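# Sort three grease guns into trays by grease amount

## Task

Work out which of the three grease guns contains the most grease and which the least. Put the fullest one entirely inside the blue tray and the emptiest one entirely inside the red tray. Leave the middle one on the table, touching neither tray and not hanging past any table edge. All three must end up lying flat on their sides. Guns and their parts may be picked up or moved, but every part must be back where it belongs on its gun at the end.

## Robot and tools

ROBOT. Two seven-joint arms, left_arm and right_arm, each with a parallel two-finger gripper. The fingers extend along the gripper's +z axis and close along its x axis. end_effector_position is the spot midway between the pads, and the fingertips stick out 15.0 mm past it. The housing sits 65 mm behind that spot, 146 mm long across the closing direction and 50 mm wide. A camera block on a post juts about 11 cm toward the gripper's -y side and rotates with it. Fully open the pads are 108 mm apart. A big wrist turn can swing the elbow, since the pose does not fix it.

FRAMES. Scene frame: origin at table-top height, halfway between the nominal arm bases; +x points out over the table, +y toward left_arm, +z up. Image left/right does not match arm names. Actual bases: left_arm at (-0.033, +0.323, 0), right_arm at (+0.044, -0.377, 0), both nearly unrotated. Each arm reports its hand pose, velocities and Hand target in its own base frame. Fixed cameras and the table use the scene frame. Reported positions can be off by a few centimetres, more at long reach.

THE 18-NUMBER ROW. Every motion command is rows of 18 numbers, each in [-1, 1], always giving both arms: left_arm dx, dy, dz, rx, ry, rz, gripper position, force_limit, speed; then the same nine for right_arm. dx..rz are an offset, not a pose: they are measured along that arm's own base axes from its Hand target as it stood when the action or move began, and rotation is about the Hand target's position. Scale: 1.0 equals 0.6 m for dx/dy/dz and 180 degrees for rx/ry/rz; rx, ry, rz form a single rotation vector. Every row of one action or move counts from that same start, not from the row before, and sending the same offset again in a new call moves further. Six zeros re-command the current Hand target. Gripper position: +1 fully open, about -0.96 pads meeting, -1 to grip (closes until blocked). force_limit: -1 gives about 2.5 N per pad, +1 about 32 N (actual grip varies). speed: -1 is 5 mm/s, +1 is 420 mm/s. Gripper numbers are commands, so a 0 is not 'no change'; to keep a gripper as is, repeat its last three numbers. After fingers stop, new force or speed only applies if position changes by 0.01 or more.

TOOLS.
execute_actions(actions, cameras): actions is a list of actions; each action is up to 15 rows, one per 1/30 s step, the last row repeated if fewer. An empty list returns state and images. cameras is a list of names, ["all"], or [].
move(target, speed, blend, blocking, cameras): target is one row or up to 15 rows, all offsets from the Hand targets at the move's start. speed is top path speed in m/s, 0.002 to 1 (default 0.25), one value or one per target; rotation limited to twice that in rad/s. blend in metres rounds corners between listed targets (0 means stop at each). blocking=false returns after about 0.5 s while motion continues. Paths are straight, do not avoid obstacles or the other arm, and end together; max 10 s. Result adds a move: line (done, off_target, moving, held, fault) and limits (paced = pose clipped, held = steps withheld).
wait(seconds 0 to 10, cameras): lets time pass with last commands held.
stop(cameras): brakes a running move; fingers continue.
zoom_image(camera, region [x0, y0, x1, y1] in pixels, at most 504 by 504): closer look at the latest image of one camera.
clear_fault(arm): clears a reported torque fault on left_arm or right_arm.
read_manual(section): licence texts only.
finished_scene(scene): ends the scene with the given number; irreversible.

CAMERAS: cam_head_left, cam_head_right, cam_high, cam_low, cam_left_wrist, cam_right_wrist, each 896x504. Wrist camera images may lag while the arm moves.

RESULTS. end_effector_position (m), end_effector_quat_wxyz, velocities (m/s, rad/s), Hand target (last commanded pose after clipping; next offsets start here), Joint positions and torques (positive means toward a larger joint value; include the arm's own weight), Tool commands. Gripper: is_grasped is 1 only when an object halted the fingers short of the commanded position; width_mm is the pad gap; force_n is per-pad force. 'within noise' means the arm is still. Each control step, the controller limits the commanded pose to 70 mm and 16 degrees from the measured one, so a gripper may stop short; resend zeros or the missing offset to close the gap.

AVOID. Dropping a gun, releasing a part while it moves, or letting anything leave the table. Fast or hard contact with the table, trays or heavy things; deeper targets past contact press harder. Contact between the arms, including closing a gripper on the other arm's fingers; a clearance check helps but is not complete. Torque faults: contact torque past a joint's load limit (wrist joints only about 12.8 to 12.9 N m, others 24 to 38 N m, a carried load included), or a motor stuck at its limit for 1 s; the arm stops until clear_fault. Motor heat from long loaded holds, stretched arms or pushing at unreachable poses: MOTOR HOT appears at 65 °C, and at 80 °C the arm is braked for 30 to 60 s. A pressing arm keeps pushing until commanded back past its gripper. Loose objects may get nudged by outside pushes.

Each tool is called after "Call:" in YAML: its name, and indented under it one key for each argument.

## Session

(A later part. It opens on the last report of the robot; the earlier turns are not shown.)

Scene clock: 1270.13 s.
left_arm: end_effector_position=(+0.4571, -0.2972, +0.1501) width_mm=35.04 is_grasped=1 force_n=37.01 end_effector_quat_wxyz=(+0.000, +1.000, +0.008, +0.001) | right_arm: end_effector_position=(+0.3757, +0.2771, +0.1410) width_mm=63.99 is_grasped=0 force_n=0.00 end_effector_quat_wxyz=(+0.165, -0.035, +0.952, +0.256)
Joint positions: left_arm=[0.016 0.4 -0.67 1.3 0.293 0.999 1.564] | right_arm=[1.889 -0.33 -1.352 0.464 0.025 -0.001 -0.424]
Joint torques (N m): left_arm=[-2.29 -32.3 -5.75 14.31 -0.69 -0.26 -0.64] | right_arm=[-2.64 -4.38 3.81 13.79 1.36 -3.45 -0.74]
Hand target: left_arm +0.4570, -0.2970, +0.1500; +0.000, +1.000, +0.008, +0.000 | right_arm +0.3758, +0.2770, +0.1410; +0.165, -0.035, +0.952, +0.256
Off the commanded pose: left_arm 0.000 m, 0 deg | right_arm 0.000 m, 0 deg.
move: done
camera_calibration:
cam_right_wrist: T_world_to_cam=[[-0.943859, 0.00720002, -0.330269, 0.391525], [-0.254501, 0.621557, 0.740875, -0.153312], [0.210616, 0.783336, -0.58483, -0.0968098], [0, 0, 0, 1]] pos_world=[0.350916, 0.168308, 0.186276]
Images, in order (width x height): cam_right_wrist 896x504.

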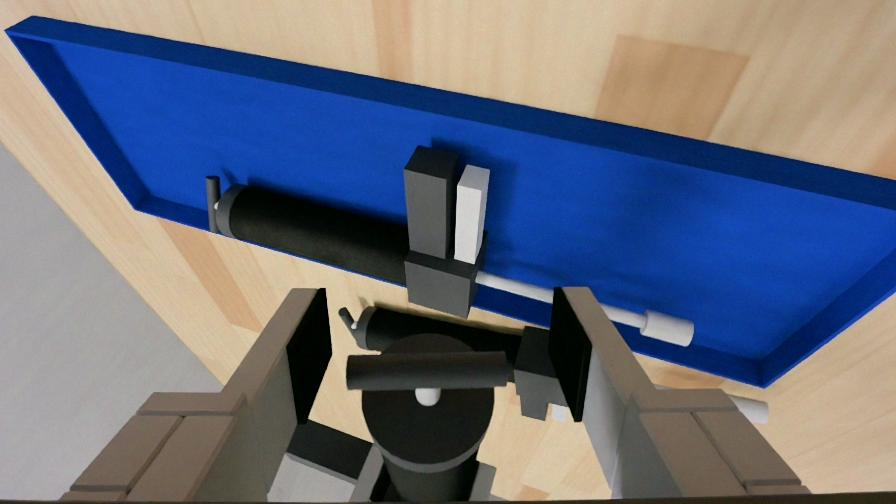

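Call:
move:
  target:
    - [0,0,0,0,0,0,-1,0.6,-0.6, -0.0395,-0.0667,0.1085,0,0,0,0.2,-0.5,-0.3]
    - [0.0283,-0.305,-0.0667,0,0,0.5,-1,0.6,-0.6, -0.038,-0.7117,0.348,-0.0444,0.2165,-0.5113,0.4,0.5,0]
    - [0.0283,-0.305,-0.175,0,0,0.5,-1,0.6,-0.6, -0.038,-0.7117,0.348,-0.0444,0.2165,-0.5113,0.4,0.5,0]
    - [0.0283,-0.305,-0.2008,0,0,0.5,-1,0.6,-0.6, -0.038,-0.7117,0.348,-0.0444,0.2165,-0.5113,0.4,0.5,0]
  speed: [0.15,0.3,0.12,0.03]
  cameras: ["cam_left_wrist","cam_high"]

Scene clock: 1303.20 s.
left_arm: end_effector_position=(+0.4740, -0.4800, +0.0301) width_mm=35.04 is_grasped=1 force_n=37.13 end_effector_quat_wxyz=(+0.000, +0.701, +0.713, +0.000) | right_arm: end_effector_position=(+0.3530, -0.1500, +0.3498) width_mm=75.00 is_grasped=0 force_n=0.00 end_effector_quat_wxyz=(+0.000, +0.714, +0.700, +0.000)
Joint positions: left_arm=[-0.588 0.974 -0.329 1.957 0.317 1.032 -0.175] | right_arm=[0.489 -0.445 -0.695 1.142 -0.28 1.496 0.671]
Joint torques (N m): left_arm=[-4.84 -10.52 -0.01 4.57 1.28 -4.84 -1.44] | right_arm=[2.44 0.93 4.36 18.57 3.24 -0.92 -0.71]
Hand target: left_arm +0.4740, -0.4800, +0.0295; +0.000, +0.701, +0.713, +0.000 | right_arm +0.3530, -0.1500, +0.3498; +0.000, +0.714, +0.700, +0.000
Off the commanded pose: left_arm 0.001 m, 0 deg | right_arm 0.000 m, 0 deg.
move: done
camera_calibration:
cam_left_wrist: T_world_to_cam=[[-0.0113665, 0.999689, -0.0221934, 0.485438], [0.921891, 0.019073, 0.38698, -0.412764], [0.387283, -0.0160613, -0.921821, -0.0457329], [0, 0, 0, 1]] pos_world=[0.403752, -0.478149, 0.128347]
Images, in order (width x height): cam_high 896x504, cam_left_wrist 896x504.

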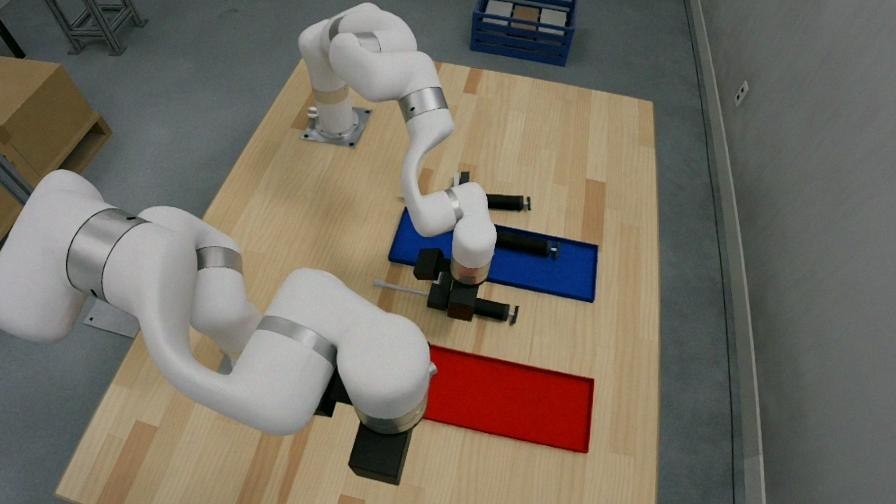

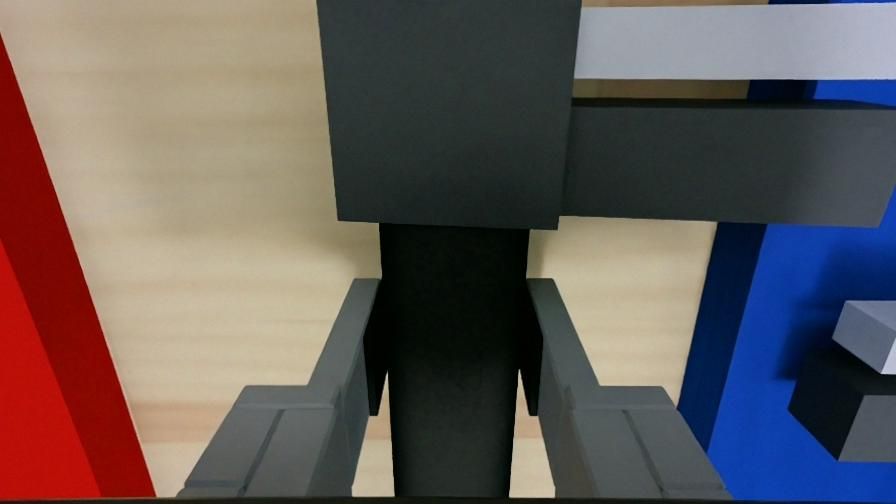

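Call:
move:
  target:
    - [0,0,0.03,0,0,0,-1,0.6,-0.6, 0,0,0,0,0,0,0.4,0.5,0]
    - [-0.01,-0.06,0.03,0,0,0,-1,0.6,-0.6, 0,0,0,0,0,0,0.4,0.5,0]
    - [-0.01,-0.06,0.001,0,0,0,-1,0.6,-0.6, 0,0,0,0,0,0,0.4,0.5,0]
  speed: [0.05,0.08,0.03]
  cameras: ["cam_left_wrist"]

Scene clock: 1316.07 s.
left_arm: end_effector_position=(+0.4680, -0.5160, +0.0305) width_mm=35.04 is_grasped=1 force_n=36.83 end_effector_quat_wxyz=(+0.000, +0.701, +0.713, +0.000) | right_arm: end_effector_position=(+0.3530, -0.1500, +0.3498) width_mm=75.00 is_grasped=0 force_n=0.00 end_effector_quat_wxyz=(+0.000, +0.714, +0.700, +0.000)
Joint positions: left_arm=[-0.666 1.08 -0.325 2.159 0.318 1.122 -0.196] | right_arm=[0.489 -0.445 -0.695 1.142 -0.28 1.496 0.671]
Joint torques (N m): left_arm=[-4.07 -15.14 -0.71 6.65 1.37 -5.39 -1.11] | right_arm=[1.6 -1.53 6.54 18.65 0.49 -2.69 0.24]
Hand target: left_arm +0.4680, -0.5160, +0.0301; +0.000, +0.701, +0.713, +0.000 | right_arm +0.3530, -0.1500, +0.3498; +0.000, +0.714, +0.700, +0.000
Off the commanded pose: left_arm 0.000 m, 0 deg | right_arm 0.000 m, 0 deg.
move: done
camera_calibration:
cam_left_wrist: T_world_to_cam=[[-0.0114105, 0.999691, -0.0220988, 0.521375], [0.921977, 0.0190734, 0.386776, -0.406746], [0.387078, -0.0159612, -0.921909, -0.0433812], [0, 0, 0, 1]] pos_world=[0.397751, -0.514149, 0.128848]
Images, in order (width x height): cam_left_wrist 896x504.

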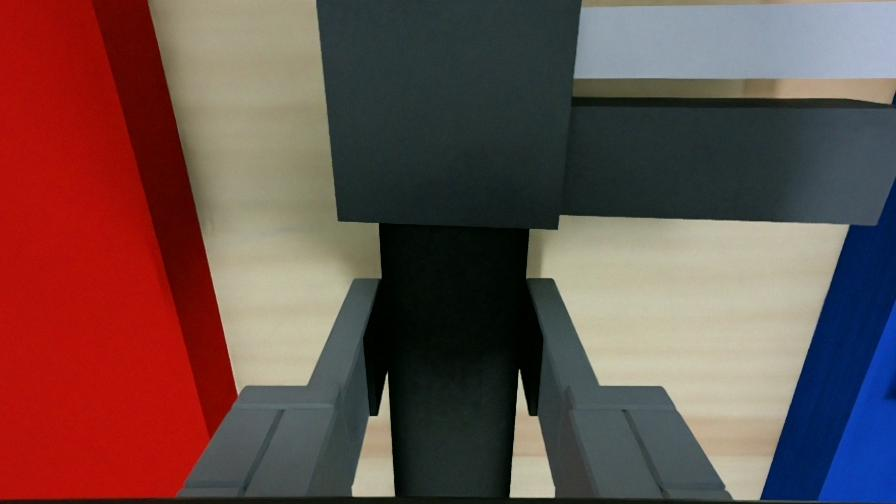

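Call:
move:
  target:
    - [0,0,0,0,0,0,-0.1,0.6,-0.8, 0,0,0,0,0,0,0.4,0.5,0]
    - [0,0,0.18,0,0,0,-0.1,0.6,-0.8, 0,0,0,0,0,0,0.4,0.5,0]
    - [-0.0067,0.5467,0.1665,0,0,0.0589,0.4,0.6,0, 0,0,0,0,0,0,0.4,0.5,0]
  speed: [0.05,0.2,0.35]
  blend: [0,0.03,0]
  cameras: ["cam_left_wrist","cam_high","cam_right_wrist"]

Scene clock: 1337.07 s.
left_arm: end_effector_position=(+0.4639, -0.1880, +0.1300) width_mm=75.00 is_grasped=0 force_n=0.00 end_effector_quat_wxyz=(+0.000, +0.633, +0.774, +0.000) | right_arm: end_effector_position=(+0.3530, -0.1500, +0.3498) width_mm=75.00 is_grasped=0 force_n=0.00 end_effector_quat_wxyz=(+0.000, +0.714, +0.700, +0.000)
Joint positions: left_arm=[-0.126 0.224 -0.271 1.08 0.079 0.866 0.143] | right_arm=[0.489 -0.445 -0.695 1.142 -0.28 1.496 0.671]
Joint torques (N m): left_arm=[4 -41.7 0.28 8.91 -1.84 -2.62 0.75] | right_arm=[-1.5 -3.38 6.65 18.71 -1.75 -2.96 0.95]
Hand target: left_arm +0.4639, -0.1880, +0.1300; +0.000, +0.633, +0.774, +0.000 | right_arm +0.3530, -0.1500, +0.3498; +0.000, +0.714, +0.700, +0.000
Off the commanded pose: left_arm 0.000 m, 0 deg | right_arm 0.000 m, 0 deg.
move: done
camera_calibration:
cam_left_wrist: T_world_to_cam=[[-0.195173, 0.98052, -0.0220999, 0.277181], [0.902773, 0.188412, 0.386654, -0.407024], [0.383286, 0.0555132, -0.92196, 0.0703336], [0, 0, 0, 1]] pos_world=[0.394591, -0.198997, 0.228348]
cam_right_wrist: T_world_to_cam=[[0.0126349, 0.999896, 0.00698947, 0.135256], [0.929385, -0.0143221, 0.368835, -0.431479], [0.368896, 0.00183571, -0.929469, 0.312104], [0, 0, 0, 1]] pos_world=[0.284167, -0.141994, 0.44829]
Images, in order (width x height): cam_high 896x504, cam_left_wrist 896x504, cam_right_wrist 896x504.

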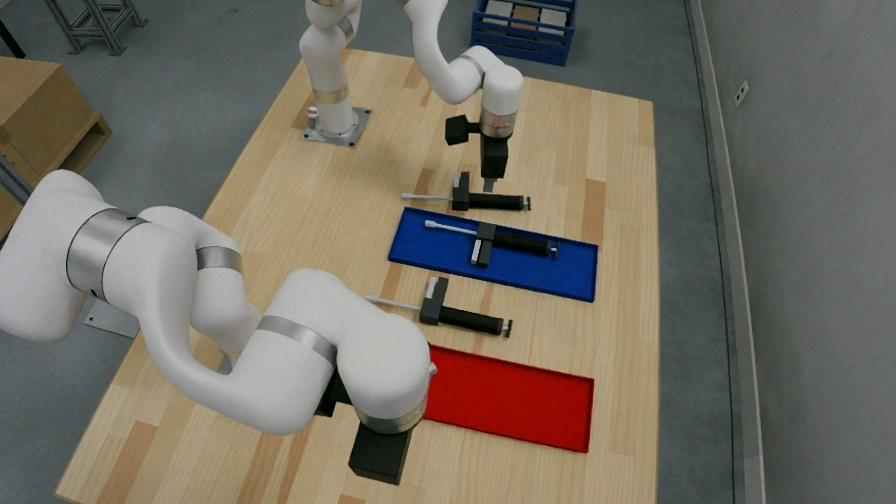

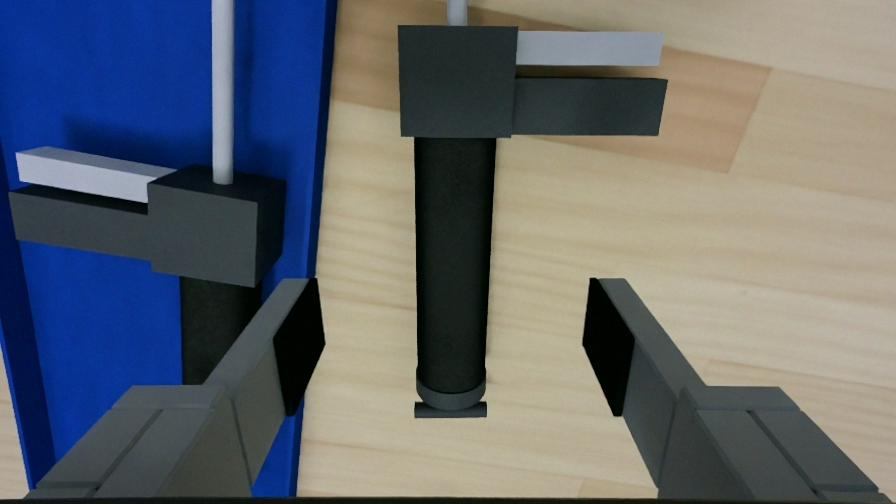

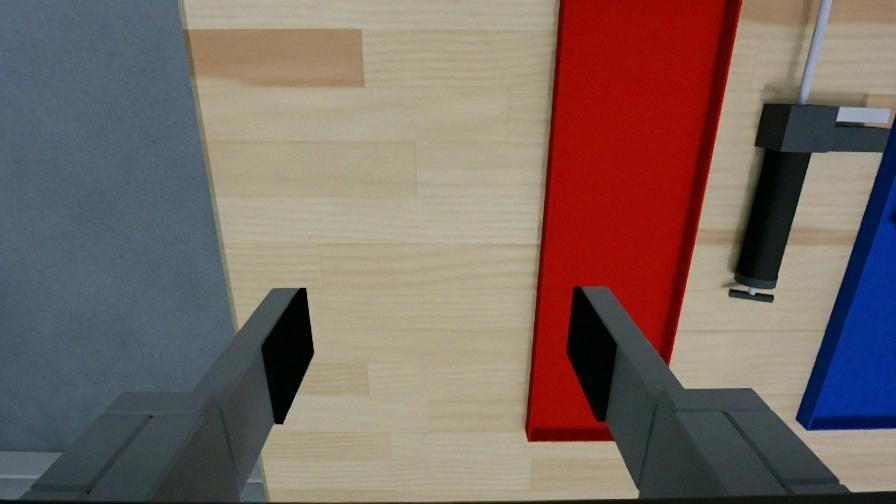

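Call:
move:
  target:
    - [-0.008,-0.0017,-0.14,0,0,0,0.4,0.7,0, 0,0,0,0,0,0,0.4,0.5,0]
    - [-0.008,-0.0017,-0.1667,0,0,0,0.4,0.7,0, 0,0,0,0,0,0,0.4,0.5,0]
    - [-0.008,-0.0017,-0.1667,0,0,0,-1,0.7,-0.6, 0,0,0,0,0,0,0.4,0.5,0]
    - [-0.008,-0.0017,0.0333,0,0,0,-1,0.7,-0.6, 0,0,0,0,0,0,0.4,0.5,0]
    - [-0.0115,-0.1817,0.0333,0,0,-0.56,-1,0.7,-0.6, 0,0,0,0,0,0,0.4,0.5,0]
  speed: [0.2,0.05,0.05,0.15,0.4]
  cameras: ["cam_left_wrist","cam_head_left"]

Scene clock: 1357.03 s.
left_arm: end_effector_position=(+0.4570, -0.2970, +0.1500) width_mm=34.91 is_grasped=1 force_n=43.47 end_effector_quat_wxyz=(+0.000, +1.000, +0.006, +0.000) | right_arm: end_effector_position=(+0.3530, -0.1500, +0.3498) width_mm=75.00 is_grasped=0 force_n=0.00 end_effector_quat_wxyz=(+0.000, +0.714, +0.700, +0.000)
Joint positions: left_arm=[-0.109 0.367 -0.524 1.296 0.218 0.986 1.618] | right_arm=[0.489 -0.445 -0.695 1.142 -0.28 1.496 0.671]
Joint torques (N m): left_arm=[5.21 -23.07 -7.01 17.68 2.53 0.29 0.88] | right_arm=[-4.09 -6.62 5.8 18.37 -1.39 -2.88 0.74]
Hand target: left_arm +0.4570, -0.2970, +0.1500; +0.000, +1.000, +0.006, +0.000 | right_arm +0.3530, -0.1500, +0.3498; +0.000, +0.714, +0.700, +0.000
Off the commanded pose: left_arm 0.000 m, 0 deg | right_arm 0.000 m, 0 deg.
move: done
camera_calibration:
cam_left_wrist: T_world_to_cam=[[0.999725, 0.00796268, -0.0220391, -0.451752], [0.015867, -0.922114, 0.386593, -0.312393], [-0.0172442, -0.386836, -0.921987, 0.149173], [0, 0, 0, 1]] pos_world=[0.459157, -0.22676, 0.248348]
Images, in order (width x height): cam_head_left 896x504, cam_left_wrist 896x504.

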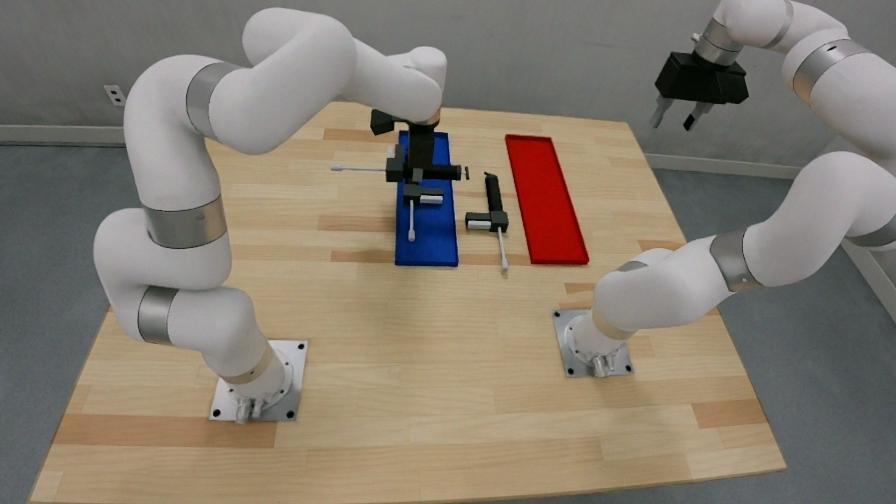

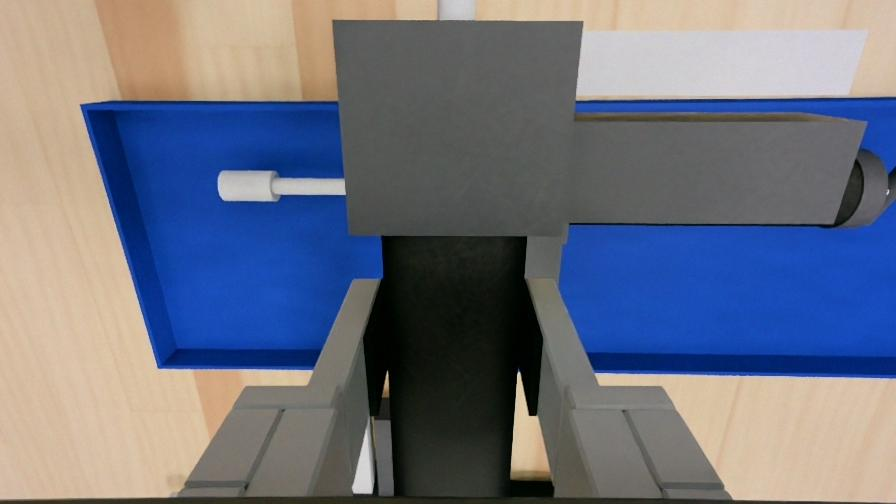

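Call:
move:
  target: [0,0,0,0,0,0,-1,0.7,-0.6, 0.0037,0.6585,-0.2683,0.0444,-0.2165,0.5113,0.2,-0.5,-0.3]
  speed: 0.3
  cameras: ["cam_right_wrist"]

Scene clock: 1369.13 s.
left_arm: end_effector_position=(+0.4570, -0.2970, +0.1500) width_mm=34.91 is_grasped=1 force_n=43.47 end_effector_quat_wxyz=(+0.000, +1.000, +0.006, +0.000) | right_arm: end_effector_position=(+0.3552, +0.2451, +0.1888) width_mm=64.01 is_grasped=0 force_n=0.00 end_effector_quat_wxyz=(+0.165, -0.035, +0.952, +0.256)
Joint positions: left_arm=[-0.109 0.367 -0.524 1.296 0.218 0.986 1.618] | right_arm=[1.357 -0.509 -0.909 0.399 -0.228 0.206 -0.241]
Joint torques (N m): left_arm=[-3.16 -22.65 -7.3 17.76 1.82 -0.62 -0.34] | right_arm=[5.85 1.75 2.35 16.66 2.87 -4.42 -1.58]
Hand target: left_arm +0.4570, -0.2970, +0.1500; +0.000, +1.000, +0.006, +0.000 | right_arm +0.3552, +0.2451, +0.1888; +0.165, -0.035, +0.952, +0.256
Off the commanded pose: left_arm 0.000 m, 0 deg | right_arm 0.000 m, 0 deg.
move: done
camera_calibration:
cam_right_wrist: T_world_to_cam=[[-0.943839, 0.0072732, -0.330325, 0.388095], [-0.254497, 0.621577, 0.74086, -0.174141], [0.210711, 0.783319, -0.584818, -0.0395605], [0, 0, 0, 1]] pos_world=[0.330316, 0.136408, 0.234076]
Images, in order (width x height): cam_right_wrist 896x504.

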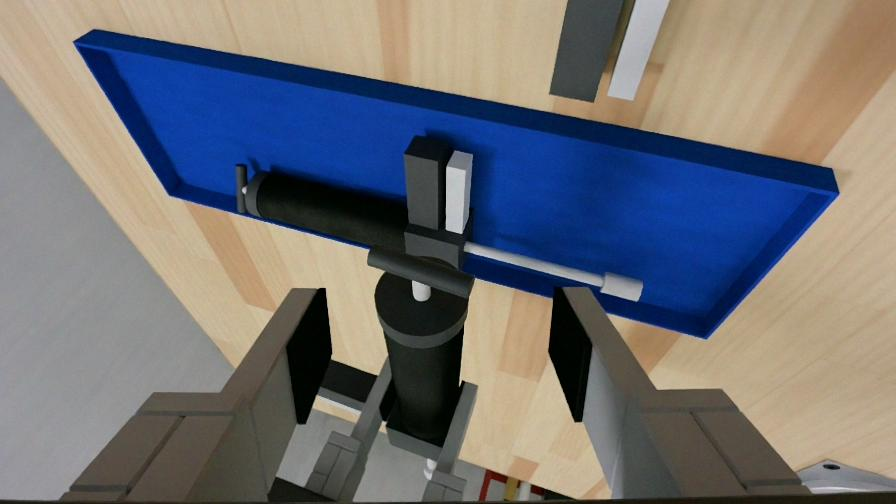

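Call:
move:
  target: [0,0,0,0,0,0,-1,0.7,-0.6, 0.0343,0.0133,-0.022,0,0.111,0,0.2,-0.5,-0.3]
  speed: 0.15
  cameras: ["cam_right_wrist"]

Scene clock: 1397.47 s.
left_arm: end_effector_position=(+0.4570, -0.2970, +0.1500) width_mm=34.91 is_grasped=1 force_n=43.47 end_effector_quat_wxyz=(+0.000, +1.000, +0.006, +0.000) | right_arm: end_effector_position=(+0.3758, +0.2531, +0.1756) width_mm=64.01 is_grasped=0 force_n=0.00 end_effector_quat_wxyz=(-0.003, +0.010, +0.966, +0.258)
Joint positions: left_arm=[-0.109 0.367 -0.524 1.296 0.218 0.986 1.618] | right_arm=[1.769 -0.454 -1.309 0.695 0.059 0.585 -0.375]
Joint torques (N m): left_arm=[-3.23 -23.21 -7.21 17.75 2.63 -1.08 -0.37] | right_arm=[5.58 6.73 3.72 16.91 3.08 -0.33 -1.74]
Hand target: left_arm +0.4570, -0.2970, +0.1500; +0.000, +1.000, +0.006, +0.000 | right_arm +0.3758, +0.2531, +0.1756; -0.003, +0.010, +0.966, +0.258
Off the commanded pose: left_arm 0.000 m, 0 deg | right_arm 0.000 m, 0 deg.
move: done
camera_calibration:
cam_right_wrist: T_world_to_cam=[[-0.9999, 0.00727846, 0.0121238, 0.36396], [0.0140212, 0.621614, 0.783198, -0.272387], [-0.00183587, 0.78329, -0.621654, 0.0284216], [0, 0, 0, 1]] pos_world=[0.367795, 0.144408, 0.226589]
Images, in order (width x height): cam_right_wrist 896x504.

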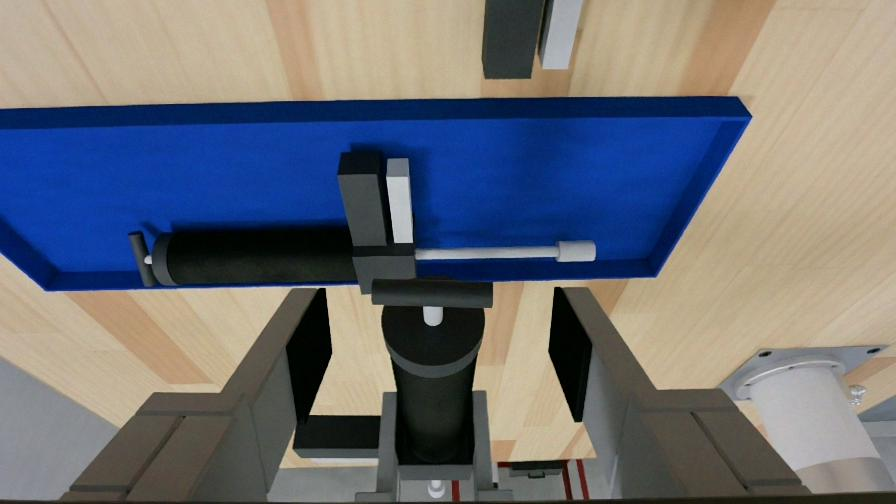

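Call:
move:
  target:
    - [0,0,0,0,0,0,-1,0.7,-0.6, 0,0.0265,-0.0577,0,0,0,0.2,-0.5,-0.3]
    - [0,0,0,0,0,0,-1,0.7,-0.6, 0,0.0265,-0.0577,0,0,0,-1,-0.5,-0.6]
    - [0,0,0,0,0,0,-1,0.7,-0.6, 0,-0.0152,-0.0577,0,0,0,-1,-0.5,-0.6]
  speed: [0.1,0.1,0.06]
  cameras: ["cam_right_wrist"]

Call:
move:
  target: [0,0,0,0,0,0,-1,0.7,-0.6, 0,-0.0333,0,0,0,0,-1,-0.5,-0.6]
  speed: 0.06
  cameras: ["cam_right_wrist"]

Scene clock: 1408.23 s.
left_arm: end_effector_position=(+0.4570, -0.2970, +0.1500) width_mm=34.91 is_grasped=1 force_n=44.79 end_effector_quat_wxyz=(+0.000, +1.000, +0.006, +0.000) | right_arm: end_effector_position=(+0.3758, +0.2440, +0.1410) width_mm=39.42 is_grasped=1 force_n=25.38 end_effector_quat_wxyz=(-0.003, +0.010, +0.966, +0.258)
Joint positions: left_arm=[-0.109 0.368 -0.524 1.296 0.218 0.986 1.618] | right_arm=[1.871 -0.438 -1.451 0.651 0.097 0.498 -0.46]
Joint torques (N m): left_arm=[6.79 -27.47 -1.02 17.58 0.72 -1.65 -0.95] | right_arm=[-2.71 -2.04 10.22 6.06 -3.3 0.56 -1.93]
Hand target: left_arm +0.4570, -0.2970, +0.1500; +0.000, +1.000, +0.006, +0.000 | right_arm +0.3758, +0.2440, +0.1410; -0.003, +0.010, +0.966, +0.258
Off the commanded pose: left_arm 0.000 m, 0 deg | right_arm 0.000 m, 0 deg.
move: done
camera_calibration:
cam_right_wrist: T_world_to_cam=[[-0.9999, 0.00727846, 0.0121238, 0.364446], [0.0140212, 0.621614, 0.783198, -0.239569], [-0.00183587, 0.78329, -0.621654, 0.0141187], [0, 0, 0, 1]] pos_world=[0.367795, 0.135208, 0.191989]
Images, in order (width x height): cam_right_wrist 896x504.

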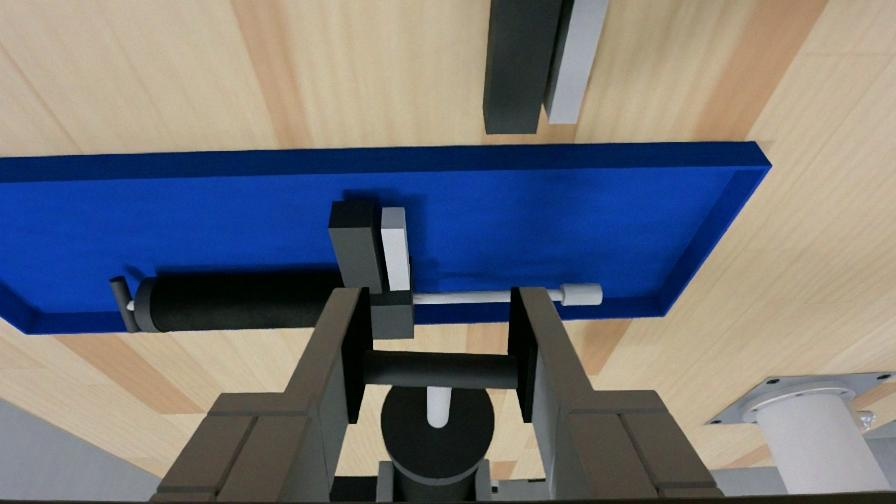

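Scene clock: 1409.03 s.
left_arm: end_effector_position=(+0.4570, -0.2970, +0.1500) width_mm=34.91 is_grasped=1 force_n=43.00 end_effector_quat_wxyz=(+0.000, +1.000, +0.006, +0.000) | right_arm: end_effector_position=(+0.3757, +0.2241, +0.1410) width_mm=39.42 is_grasped=1 force_n=25.36 end_effector_quat_wxyz=(-0.003, +0.010, +0.966, +0.258)
Joint positions: left_arm=[-0.109 0.368 -0.524 1.296 0.218 0.986 1.618] | right_arm=[1.779 -0.461 -1.411 0.631 0.07 0.523 -0.481]
Joint torques (N m): left_arm=[7.44 -31.19 -0.4 15.88 1.71 -1.63 -0.84] | right_arm=[-10.15 -1.52 5.97 7.66 -3.7 0 -1.86]
Hand target: left_arm +0.4570, -0.2970, +0.1500; +0.000, +1.000, +0.006, +0.000 | right_arm +0.3758, +0.2240, +0.1410; -0.003, +0.010, +0.966, +0.258
Off the commanded pose: left_arm 0.000 m, 0 deg | right_arm 0.000 m, 0 deg.
move: done
camera_calibration:
cam_right_wrist: T_world_to_cam=[[-0.999901, 0.00705881, 0.0121713, 0.364608], [0.0139219, 0.621555, 0.783247, -0.227165], [-0.00203634, 0.783339, -0.621592, 0.0297634], [0, 0, 0, 1]] pos_world=[0.367795, 0.115307, 0.191989]
Images, in order (width x height): cam_right_wrist 896x504.

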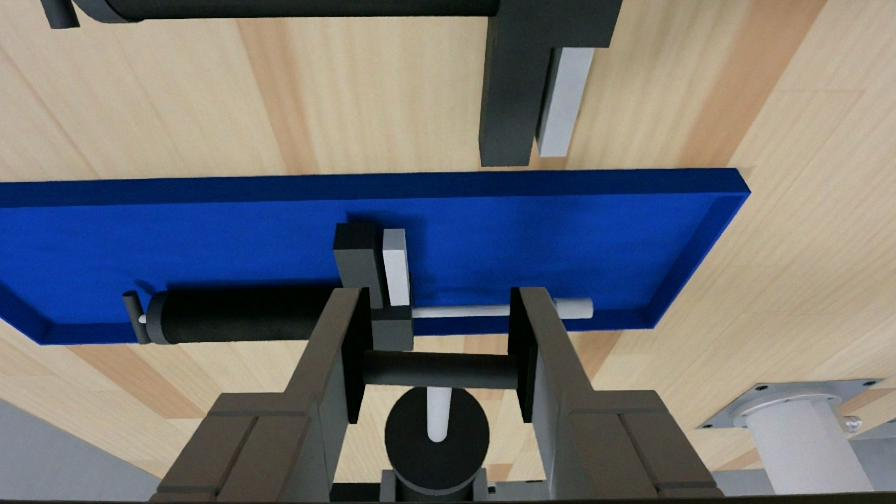

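Call:
move:
  target: [0,0,0,0,0,0,-1,0.7,-0.6, 0,-0.025,0,0,0,0,-1,-0.5,-0.6]
  speed: 0.06
  cameras: ["cam_right_wrist"]

Scene clock: 1414.47 s.
left_arm: end_effector_position=(+0.4571, -0.2971, +0.1501) width_mm=34.91 is_grasped=1 force_n=42.82 end_effector_quat_wxyz=(+0.000, +1.000, +0.006, +0.000) | right_arm: end_effector_position=(+0.3758, +0.2090, +0.1410) width_mm=39.42 is_grasped=1 force_n=25.39 end_effector_quat_wxyz=(-0.003, +0.010, +0.966, +0.258)
Joint positions: left_arm=[-0.109 0.367 -0.524 1.296 0.218 0.985 1.618] | right_arm=[1.715 -0.479 -1.388 0.619 0.049 0.542 -0.496]
Joint torques (N m): left_arm=[14.84 -43.12 7.36 10.34 5.96 2.02 -0.78] | right_arm=[-15.46 -0.49 2.95 7.16 -4.76 0.81 -2.1]
Hand target: left_arm +0.4570, -0.2970, +0.1500; +0.000, +1.000, +0.006, +0.000 | right_arm +0.3758, +0.2090, +0.1410; -0.003, +0.010, +0.966, +0.258
Off the commanded pose: left_arm 0.000 m, 0 deg | right_arm 0.000 m, 0 deg.
move: done
camera_calibration:
cam_right_wrist: T_world_to_cam=[[-0.9999, 0.00727751, 0.0121249, 0.3647], [0.0140215, 0.621553, 0.783247, -0.217878], [-0.00183616, 0.783339, -0.621592, 0.0414388], [0, 0, 0, 1]] pos_world=[0.367795, 0.100308, 0.191989]
Images, in order (width x height): cam_right_wrist 896x504.

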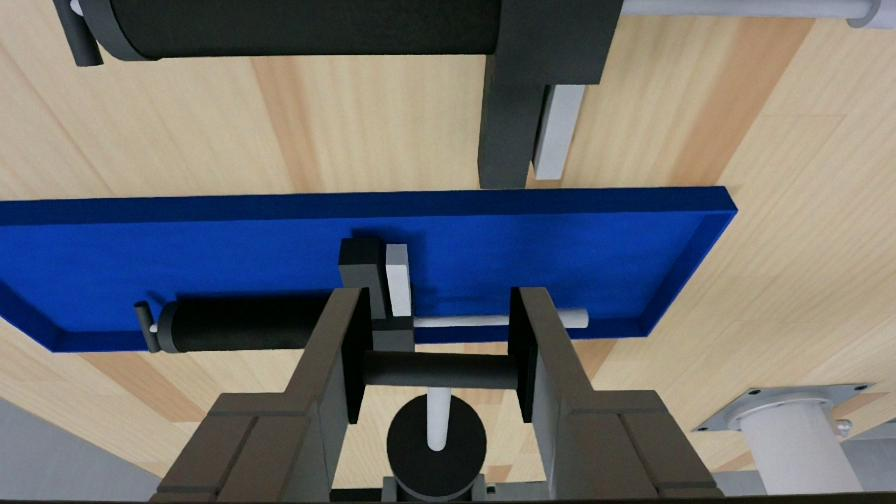

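Call:
move:
  target:
    - [0,0,0,0,0,0,-1,0.7,-0.6, 0,0.1,0,0,0,0,-1,-0.5,-0.6]
    - [0,0,0,0,0,0,-1,0.7,-0.6, 0,0.1,0,0,0,0,0.2,-0.5,-0.3]
  speed: [0.08,0.08]
  cameras: ["cam_right_wrist"]

Scene clock: 1423.93 s.
left_arm: end_effector_position=(+0.4572, -0.2971, +0.1501) width_mm=34.91 is_grasped=1 force_n=43.14 end_effector_quat_wxyz=(+0.000, +1.000, +0.006, +0.001) | right_arm: end_effector_position=(+0.3757, +0.2690, +0.1410) width_mm=64.00 is_grasped=0 force_n=0.00 end_effector_quat_wxyz=(-0.003, +0.010, +0.966, +0.258)
Joint positions: left_arm=[-0.109 0.368 -0.524 1.297 0.219 0.985 1.618] | right_arm=[2 -0.41 -1.516 0.681 0.132 0.472 -0.437]
Joint torques (N m): left_arm=[-2.27 -25.85 -2.16 12.78 1.28 -0.79 -1.09] | right_arm=[-2.26 8.96 5.07 14.88 2.25 -2.93 1.09]
Hand target: left_arm +0.4570, -0.2970, +0.1500; +0.000, +1.000, +0.006, +0.000 | right_arm +0.3758, +0.2690, +0.1410; -0.003, +0.010, +0.966, +0.258
Off the commanded pose: left_arm 0.000 m, 0 deg | right_arm 0.000 m, 0 deg.
move: done
camera_calibration:
cam_right_wrist: T_world_to_cam=[[-0.9999, 0.00720026, 0.0121861, 0.364264], [0.0140214, 0.621615, 0.783198, -0.255172], [-0.00193586, 0.78329, -0.621654, -0.00550451], [0, 0, 0, 1]] pos_world=[0.367795, 0.160307, 0.191989]
Images, in order (width x height): cam_right_wrist 896x504.

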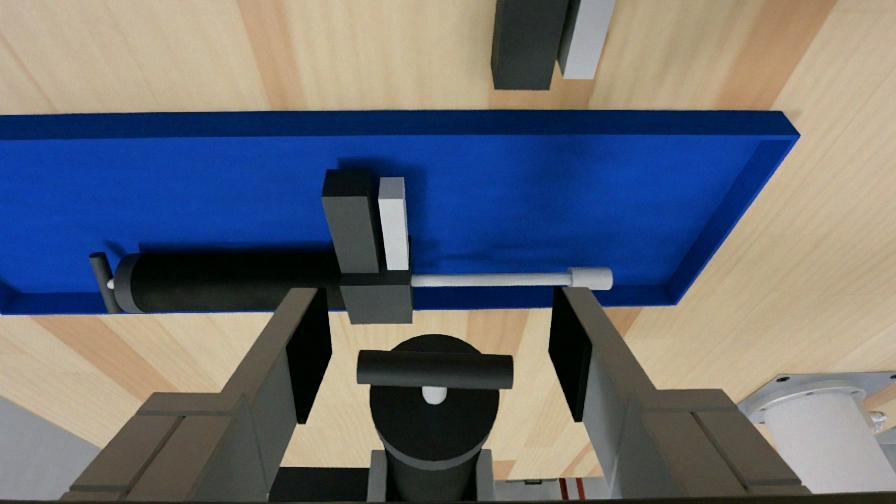

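Call:
move:
  target:
    - [0,0,0,0,0,0,-1,0.7,-0.6, 0,-0.0667,0.115,0,0,0,0.2,-0.5,-0.3]
    - [0.0035,0.18,-0.0833,0,0,0.56,-1,0.7,-0.6, 0.0092,-0.1633,-0.0183,-0.1303,0.1301,-0.4877,0.4,0.6,-0.3]
    - [0.0035,0.18,-0.175,0,0,0.56,-1,0.7,-0.6, 0.0092,-0.1633,-0.0183,-0.1303,0.1301,-0.4877,0.4,0.6,-0.3]
    - [0.0035,0.18,-0.2008,0,0,0.56,-1,0.7,-0.6, 0.0092,-0.1633,-0.0183,-0.1303,0.1301,-0.4877,0.4,0.6,-0.3]
  speed: [0.15,0.4,0.15,0.03]
  cameras: ["cam_left_wrist","cam_right_wrist"]

Scene clock: 1460.17 s.
left_arm: end_effector_position=(+0.4591, -0.1890, +0.0297) width_mm=34.92 is_grasped=1 force_n=42.99 end_effector_quat_wxyz=(+0.000, +0.633, +0.774, +0.000) | right_arm: end_effector_position=(+0.3813, +0.1710, +0.1300) width_mm=74.99 is_grasped=0 force_n=0.00 end_effector_quat_wxyz=(+0.000, +0.714, +0.700, +0.000)
Joint positions: left_arm=[-0.184 0.411 -0.207 1.006 0.144 0.609 0.091] | right_arm=[1.17 -0.047 -0.745 0.764 -0.045 0.798 1.263]
Joint torques (N m): left_arm=[-5.97 -14.2 0.22 8.76 2.85 -4.51 -1.16] | right_arm=[-4.13 -3.57 2.48 17.6 3.28 -0.29 0.38]
Hand target: left_arm +0.4591, -0.1890, +0.0295; +0.000, +0.633, +0.774, +0.000 | right_arm +0.3813, +0.1710, +0.1300; +0.000, +0.714, +0.700, +0.000
Off the commanded pose: left_arm 0.000 m, 0 deg | right_arm 0.000 m, 0 deg.
move: done
camera_calibration:
cam_left_wrist: T_world_to_cam=[[-0.195259, 0.980507, -0.0219008, 0.275109], [0.902808, 0.18842, 0.386569, -0.363664], [0.383161, 0.0557089, -0.922, -0.0202364], [0, 0, 0, 1]] pos_world=[0.38979, -0.200097, 0.127949]
cam_right_wrist: T_world_to_cam=[[0.0125739, 0.999901, 0.00632508, -0.18436], [0.929269, -0.0140208, 0.369139, -0.3722], [0.369191, 0.00123618, -0.929353, 0.0967624], [0, 0, 0, 1]] pos_world=[0.312468, 0.179004, 0.228486]
Images, in order (width x height): cam_left_wrist 896x504, cam_right_wrist 896x504.

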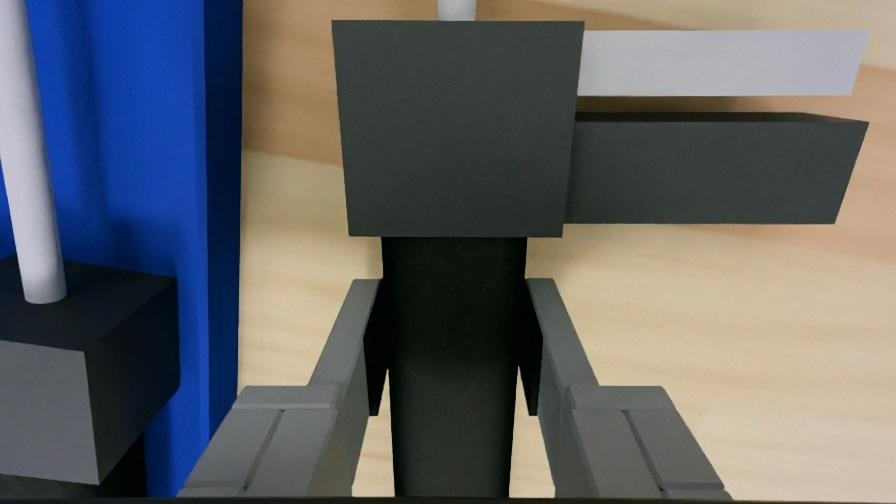

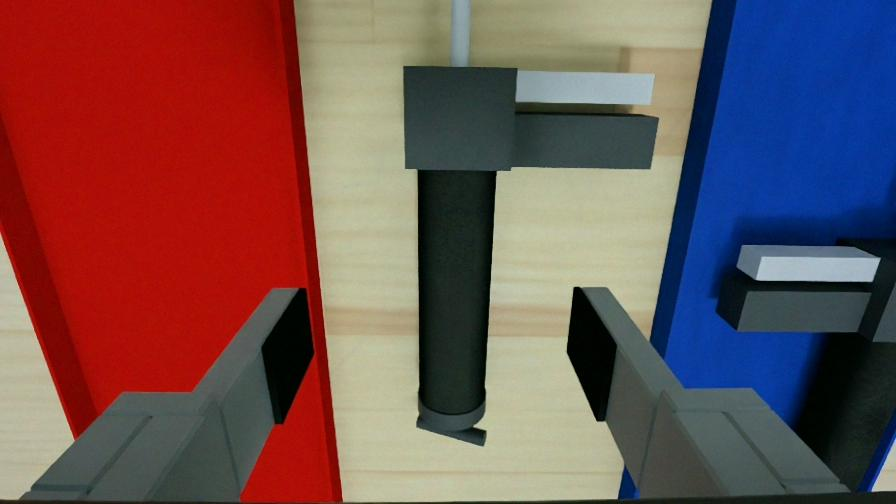

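Call:
move:
  target:
    - [0,0,0,0,0,0,-0.1,0.7,-0.8, 0.0033,0,-0.1167,0,0,0,0.4,0.6,-0.3]
    - [0,0,0.2,0,0,0,-0.1,0.7,-0.8, 0.0033,0,-0.1167,0,0,0,0.4,0.6,-0.3]
  speed: [0.12,0.15]
  cameras: ["cam_left_wrist","cam_right_wrist"]

Scene clock: 1492.90 s.
left_arm: end_effector_position=(+0.4591, -0.1890, +0.1495) width_mm=47.50 is_grasped=0 force_n=0.00 end_effector_quat_wxyz=(+0.000, +0.633, +0.774, +0.000) | right_arm: end_effector_position=(+0.3833, +0.1710, +0.0600) width_mm=74.99 is_grasped=0 force_n=0.00 end_effector_quat_wxyz=(+0.000, +0.714, +0.700, +0.000)
Joint positions: left_arm=[-0.158 0.18 -0.242 1.086 0.054 0.913 0.154] | right_arm=[1.148 0.173 -0.716 0.718 0.202 0.595 1.077]
Joint torques (N m): left_arm=[5.32 -40.94 -2.86 15.7 -2.16 0.46 0.84] | right_arm=[-4.57 -5.79 0.46 15.59 3.35 -1.99 -0.93]
Hand target: left_arm +0.4591, -0.1890, +0.1495; +0.000, +0.633, +0.774, +0.000 | right_arm +0.3833, +0.1710, +0.0600; +0.000, +0.714, +0.700, +0.000
Off the commanded pose: left_arm 0.000 m, 0 deg | right_arm 0.000 m, 0 deg.
move: done
camera_calibration:
cam_left_wrist: T_world_to_cam=[[-0.195213, 0.980515, -0.021966, 0.277735], [0.902853, 0.188409, 0.386469, -0.410009], [0.383077, 0.0556118, -0.922041, 0.0903346], [0, 0, 0, 1]] pos_world=[0.38979, -0.200097, 0.247849]
cam_right_wrist: T_world_to_cam=[[0.0125359, 0.999901, 0.0064188, -0.183945], [0.929235, -0.0140201, 0.369224, -0.348185], [0.369277, 0.00133603, -0.929318, 0.0308263], [0, 0, 0, 1]] pos_world=[0.314468, 0.179004, 0.158386]
Images, in order (width x height): cam_left_wrist 896x504, cam_right_wrist 896x504.

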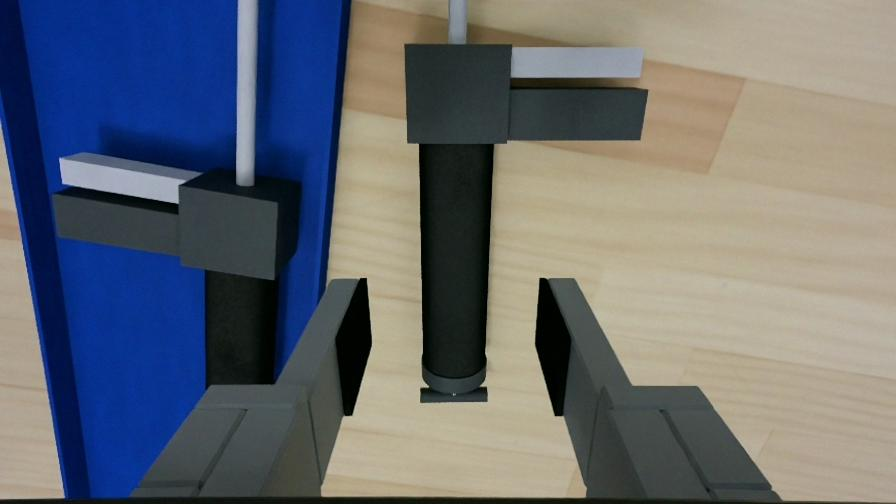

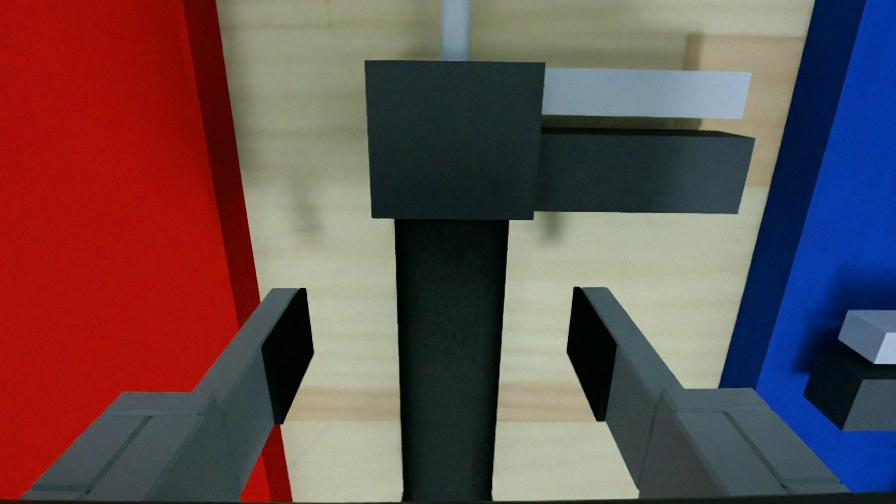

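Call:
move:
  target:
    - [0,0,0,0,0,0,-0.1,0.7,-0.8, 0,0.005,-0.045,0,0,0,0.4,0.6,-0.3]
  speed: [0.04]
  cameras: ["cam_right_wrist"]

Scene clock: 1500.90 s.
left_arm: end_effector_position=(+0.4591, -0.1890, +0.1495) width_mm=47.50 is_grasped=0 force_n=0.00 end_effector_quat_wxyz=(+0.000, +0.633, +0.774, +0.000) | right_arm: end_effector_position=(+0.3833, +0.1740, +0.0330) width_mm=74.99 is_grasped=0 force_n=0.00 end_effector_quat_wxyz=(+0.000, +0.714, +0.700, +0.000)
Joint positions: left_arm=[-0.158 0.18 -0.242 1.086 0.054 0.913 0.154] | right_arm=[1.112 0.264 -0.658 0.72 0.32 0.53 0.999]
Joint torques (N m): left_arm=[4.91 -41.47 -2.88 15.81 -0.05 -1.87 0.82] | right_arm=[-5.17 -6.89 -0.11 14.71 3.34 -3.47 -1.7]
Hand target: left_arm +0.4591, -0.1890, +0.1495; +0.000, +0.633, +0.774, +0.000 | right_arm +0.3833, +0.1740, +0.0330; +0.000, +0.714, +0.700, +0.000
Off the commanded pose: left_arm 0.000 m, 0 deg | right_arm 0.000 m, 0 deg.
move: done
camera_calibration:
cam_right_wrist: T_world_to_cam=[[0.0125372, 0.999901, 0.00641808, -0.186772], [0.929269, -0.014021, 0.369137, -0.338173], [0.369191, 0.00133618, -0.929353, 0.00576257], [0, 0, 0, 1]] pos_world=[0.314468, 0.182004, 0.131386]
Images, in order (width x height): cam_right_wrist 896x504.

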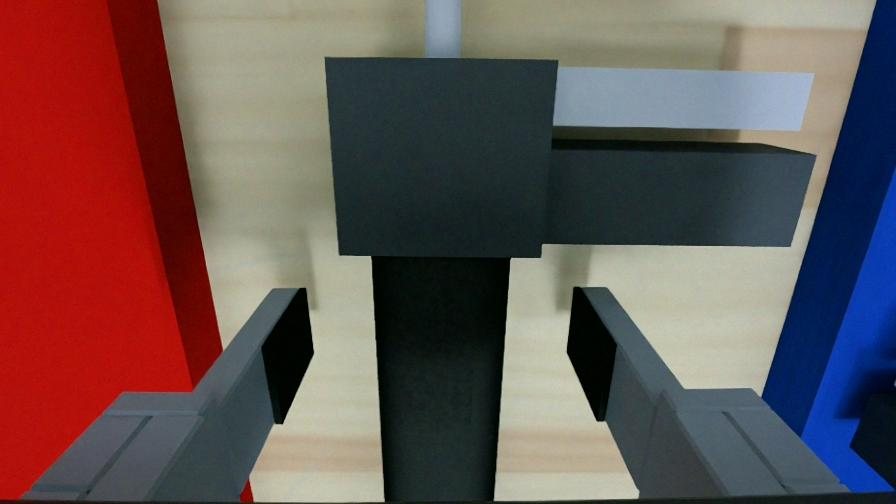

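Call:
move:
  target:
    - [0,0,0,0,0,0,-0.1,0.7,-0.8, 0,0,-0.01,0,0,0,0.4,0.7,-0.3]
    - [0,0,0,0,0,0,-0.1,0.7,-0.8, 0,0,-0.01,0,0,0,-1,0.7,-0.6]
  speed: [0.03,0.03]

Call:
move:
  target:
    - [0,0,0,0,0,0,-0.1,0.7,-0.8, 0,0,0.05,0,0,0,-1,0.7,-0.6]
    - [0,0,0,0,0,0,-0.1,0.7,-0.8, 0,-0.22,0.12,0,0,0,-1,0.7,-0.6]
  speed: [0.05,0.15]
  cameras: ["cam_right_wrist","cam_high"]

Scene clock: 1512.47 s.
left_arm: end_effector_position=(+0.4591, -0.1890, +0.1495) width_mm=47.50 is_grasped=0 force_n=0.00 end_effector_quat_wxyz=(+0.000, +0.633, +0.774, +0.000) | right_arm: end_effector_position=(+0.3833, +0.1740, +0.0270) width_mm=35.19 is_grasped=0 force_n=40.05 end_effector_quat_wxyz=(+0.000, +0.714, +0.700, +0.000)
Joint positions: left_arm=[-0.158 0.18 -0.242 1.086 0.054 0.913 0.154] | right_arm=[1.1 0.283 -0.643 0.721 0.345 0.516 0.981]
Joint torques (N m): left_arm=[4.37 -41.03 -2.61 15.66 0.87 -2.42 0.44] | right_arm=[-4.39 -7.77 -0.62 14.04 2.75 -3.33 -1.72]
Hand target: left_arm +0.4591, -0.1890, +0.1495; +0.000, +0.633, +0.774, +0.000 | right_arm +0.3833, +0.1740, +0.0270; +0.000, +0.714, +0.700, +0.000
Off the commanded pose: left_arm 0.000 m, 0 deg | right_arm 0.000 m, 0 deg.
move: done

Scene clock: 1514.57 s.
left_arm: end_effector_position=(+0.4591, -0.1890, +0.1495) width_mm=47.50 is_grasped=0 force_n=0.00 end_effector_quat_wxyz=(+0.000, +0.633, +0.774, +0.000) | right_arm: end_effector_position=(+0.3833, +0.0420, +0.0990) width_mm=35.19 is_grasped=1 force_n=40.04 end_effector_quat_wxyz=(+0.000, +0.714, +0.700, +0.000)
Joint positions: left_arm=[-0.158 0.18 -0.242 1.086 0.054 0.913 0.154] | right_arm=[1.001 -0.108 -0.897 0.619 -0.133 0.69 1.016]
Joint torques (N m): left_arm=[4.69 -41.14 -2.67 15.72 0.7 -2.26 0.32] | right_arm=[-2.71 -15.26 2.67 9.7 -2.48 -0.34 0.93]
Hand target: left_arm +0.4591, -0.1890, +0.1495; +0.000, +0.633, +0.774, +0.000 | right_arm +0.3833, +0.0420, +0.0990; +0.000, +0.714, +0.700, +0.000
Off the commanded pose: left_arm 0.000 m, 0 deg | right_arm 0.000 m, 0 deg.
move: done
camera_calibration:
cam_right_wrist: T_world_to_cam=[[0.0125374, 0.999901, 0.00641691, -0.0552081], [0.929303, -0.0140206, 0.369051, -0.36438], [0.369104, 0.00133633, -0.929387, 0.0673104], [0, 0, 0, 1]] pos_world=[0.314467, 0.0500038, 0.197387]
Images, in order (width x height): cam_high 896x504, cam_right_wrist 896x504.

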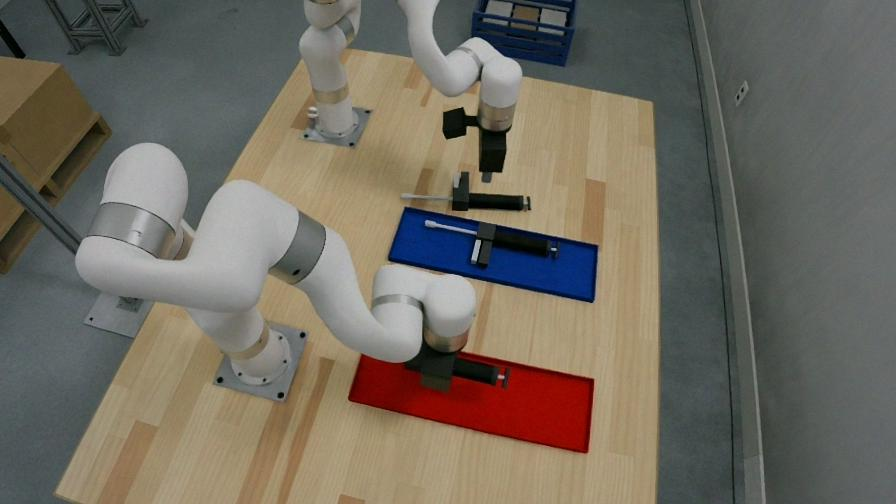

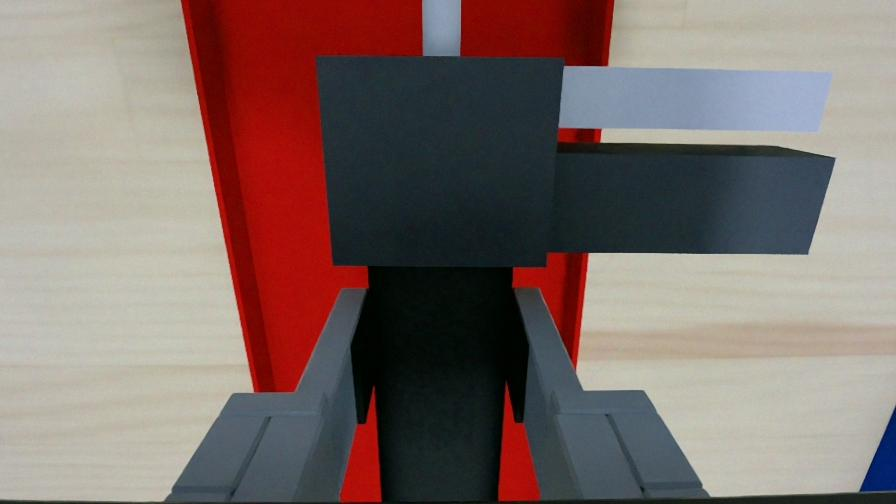

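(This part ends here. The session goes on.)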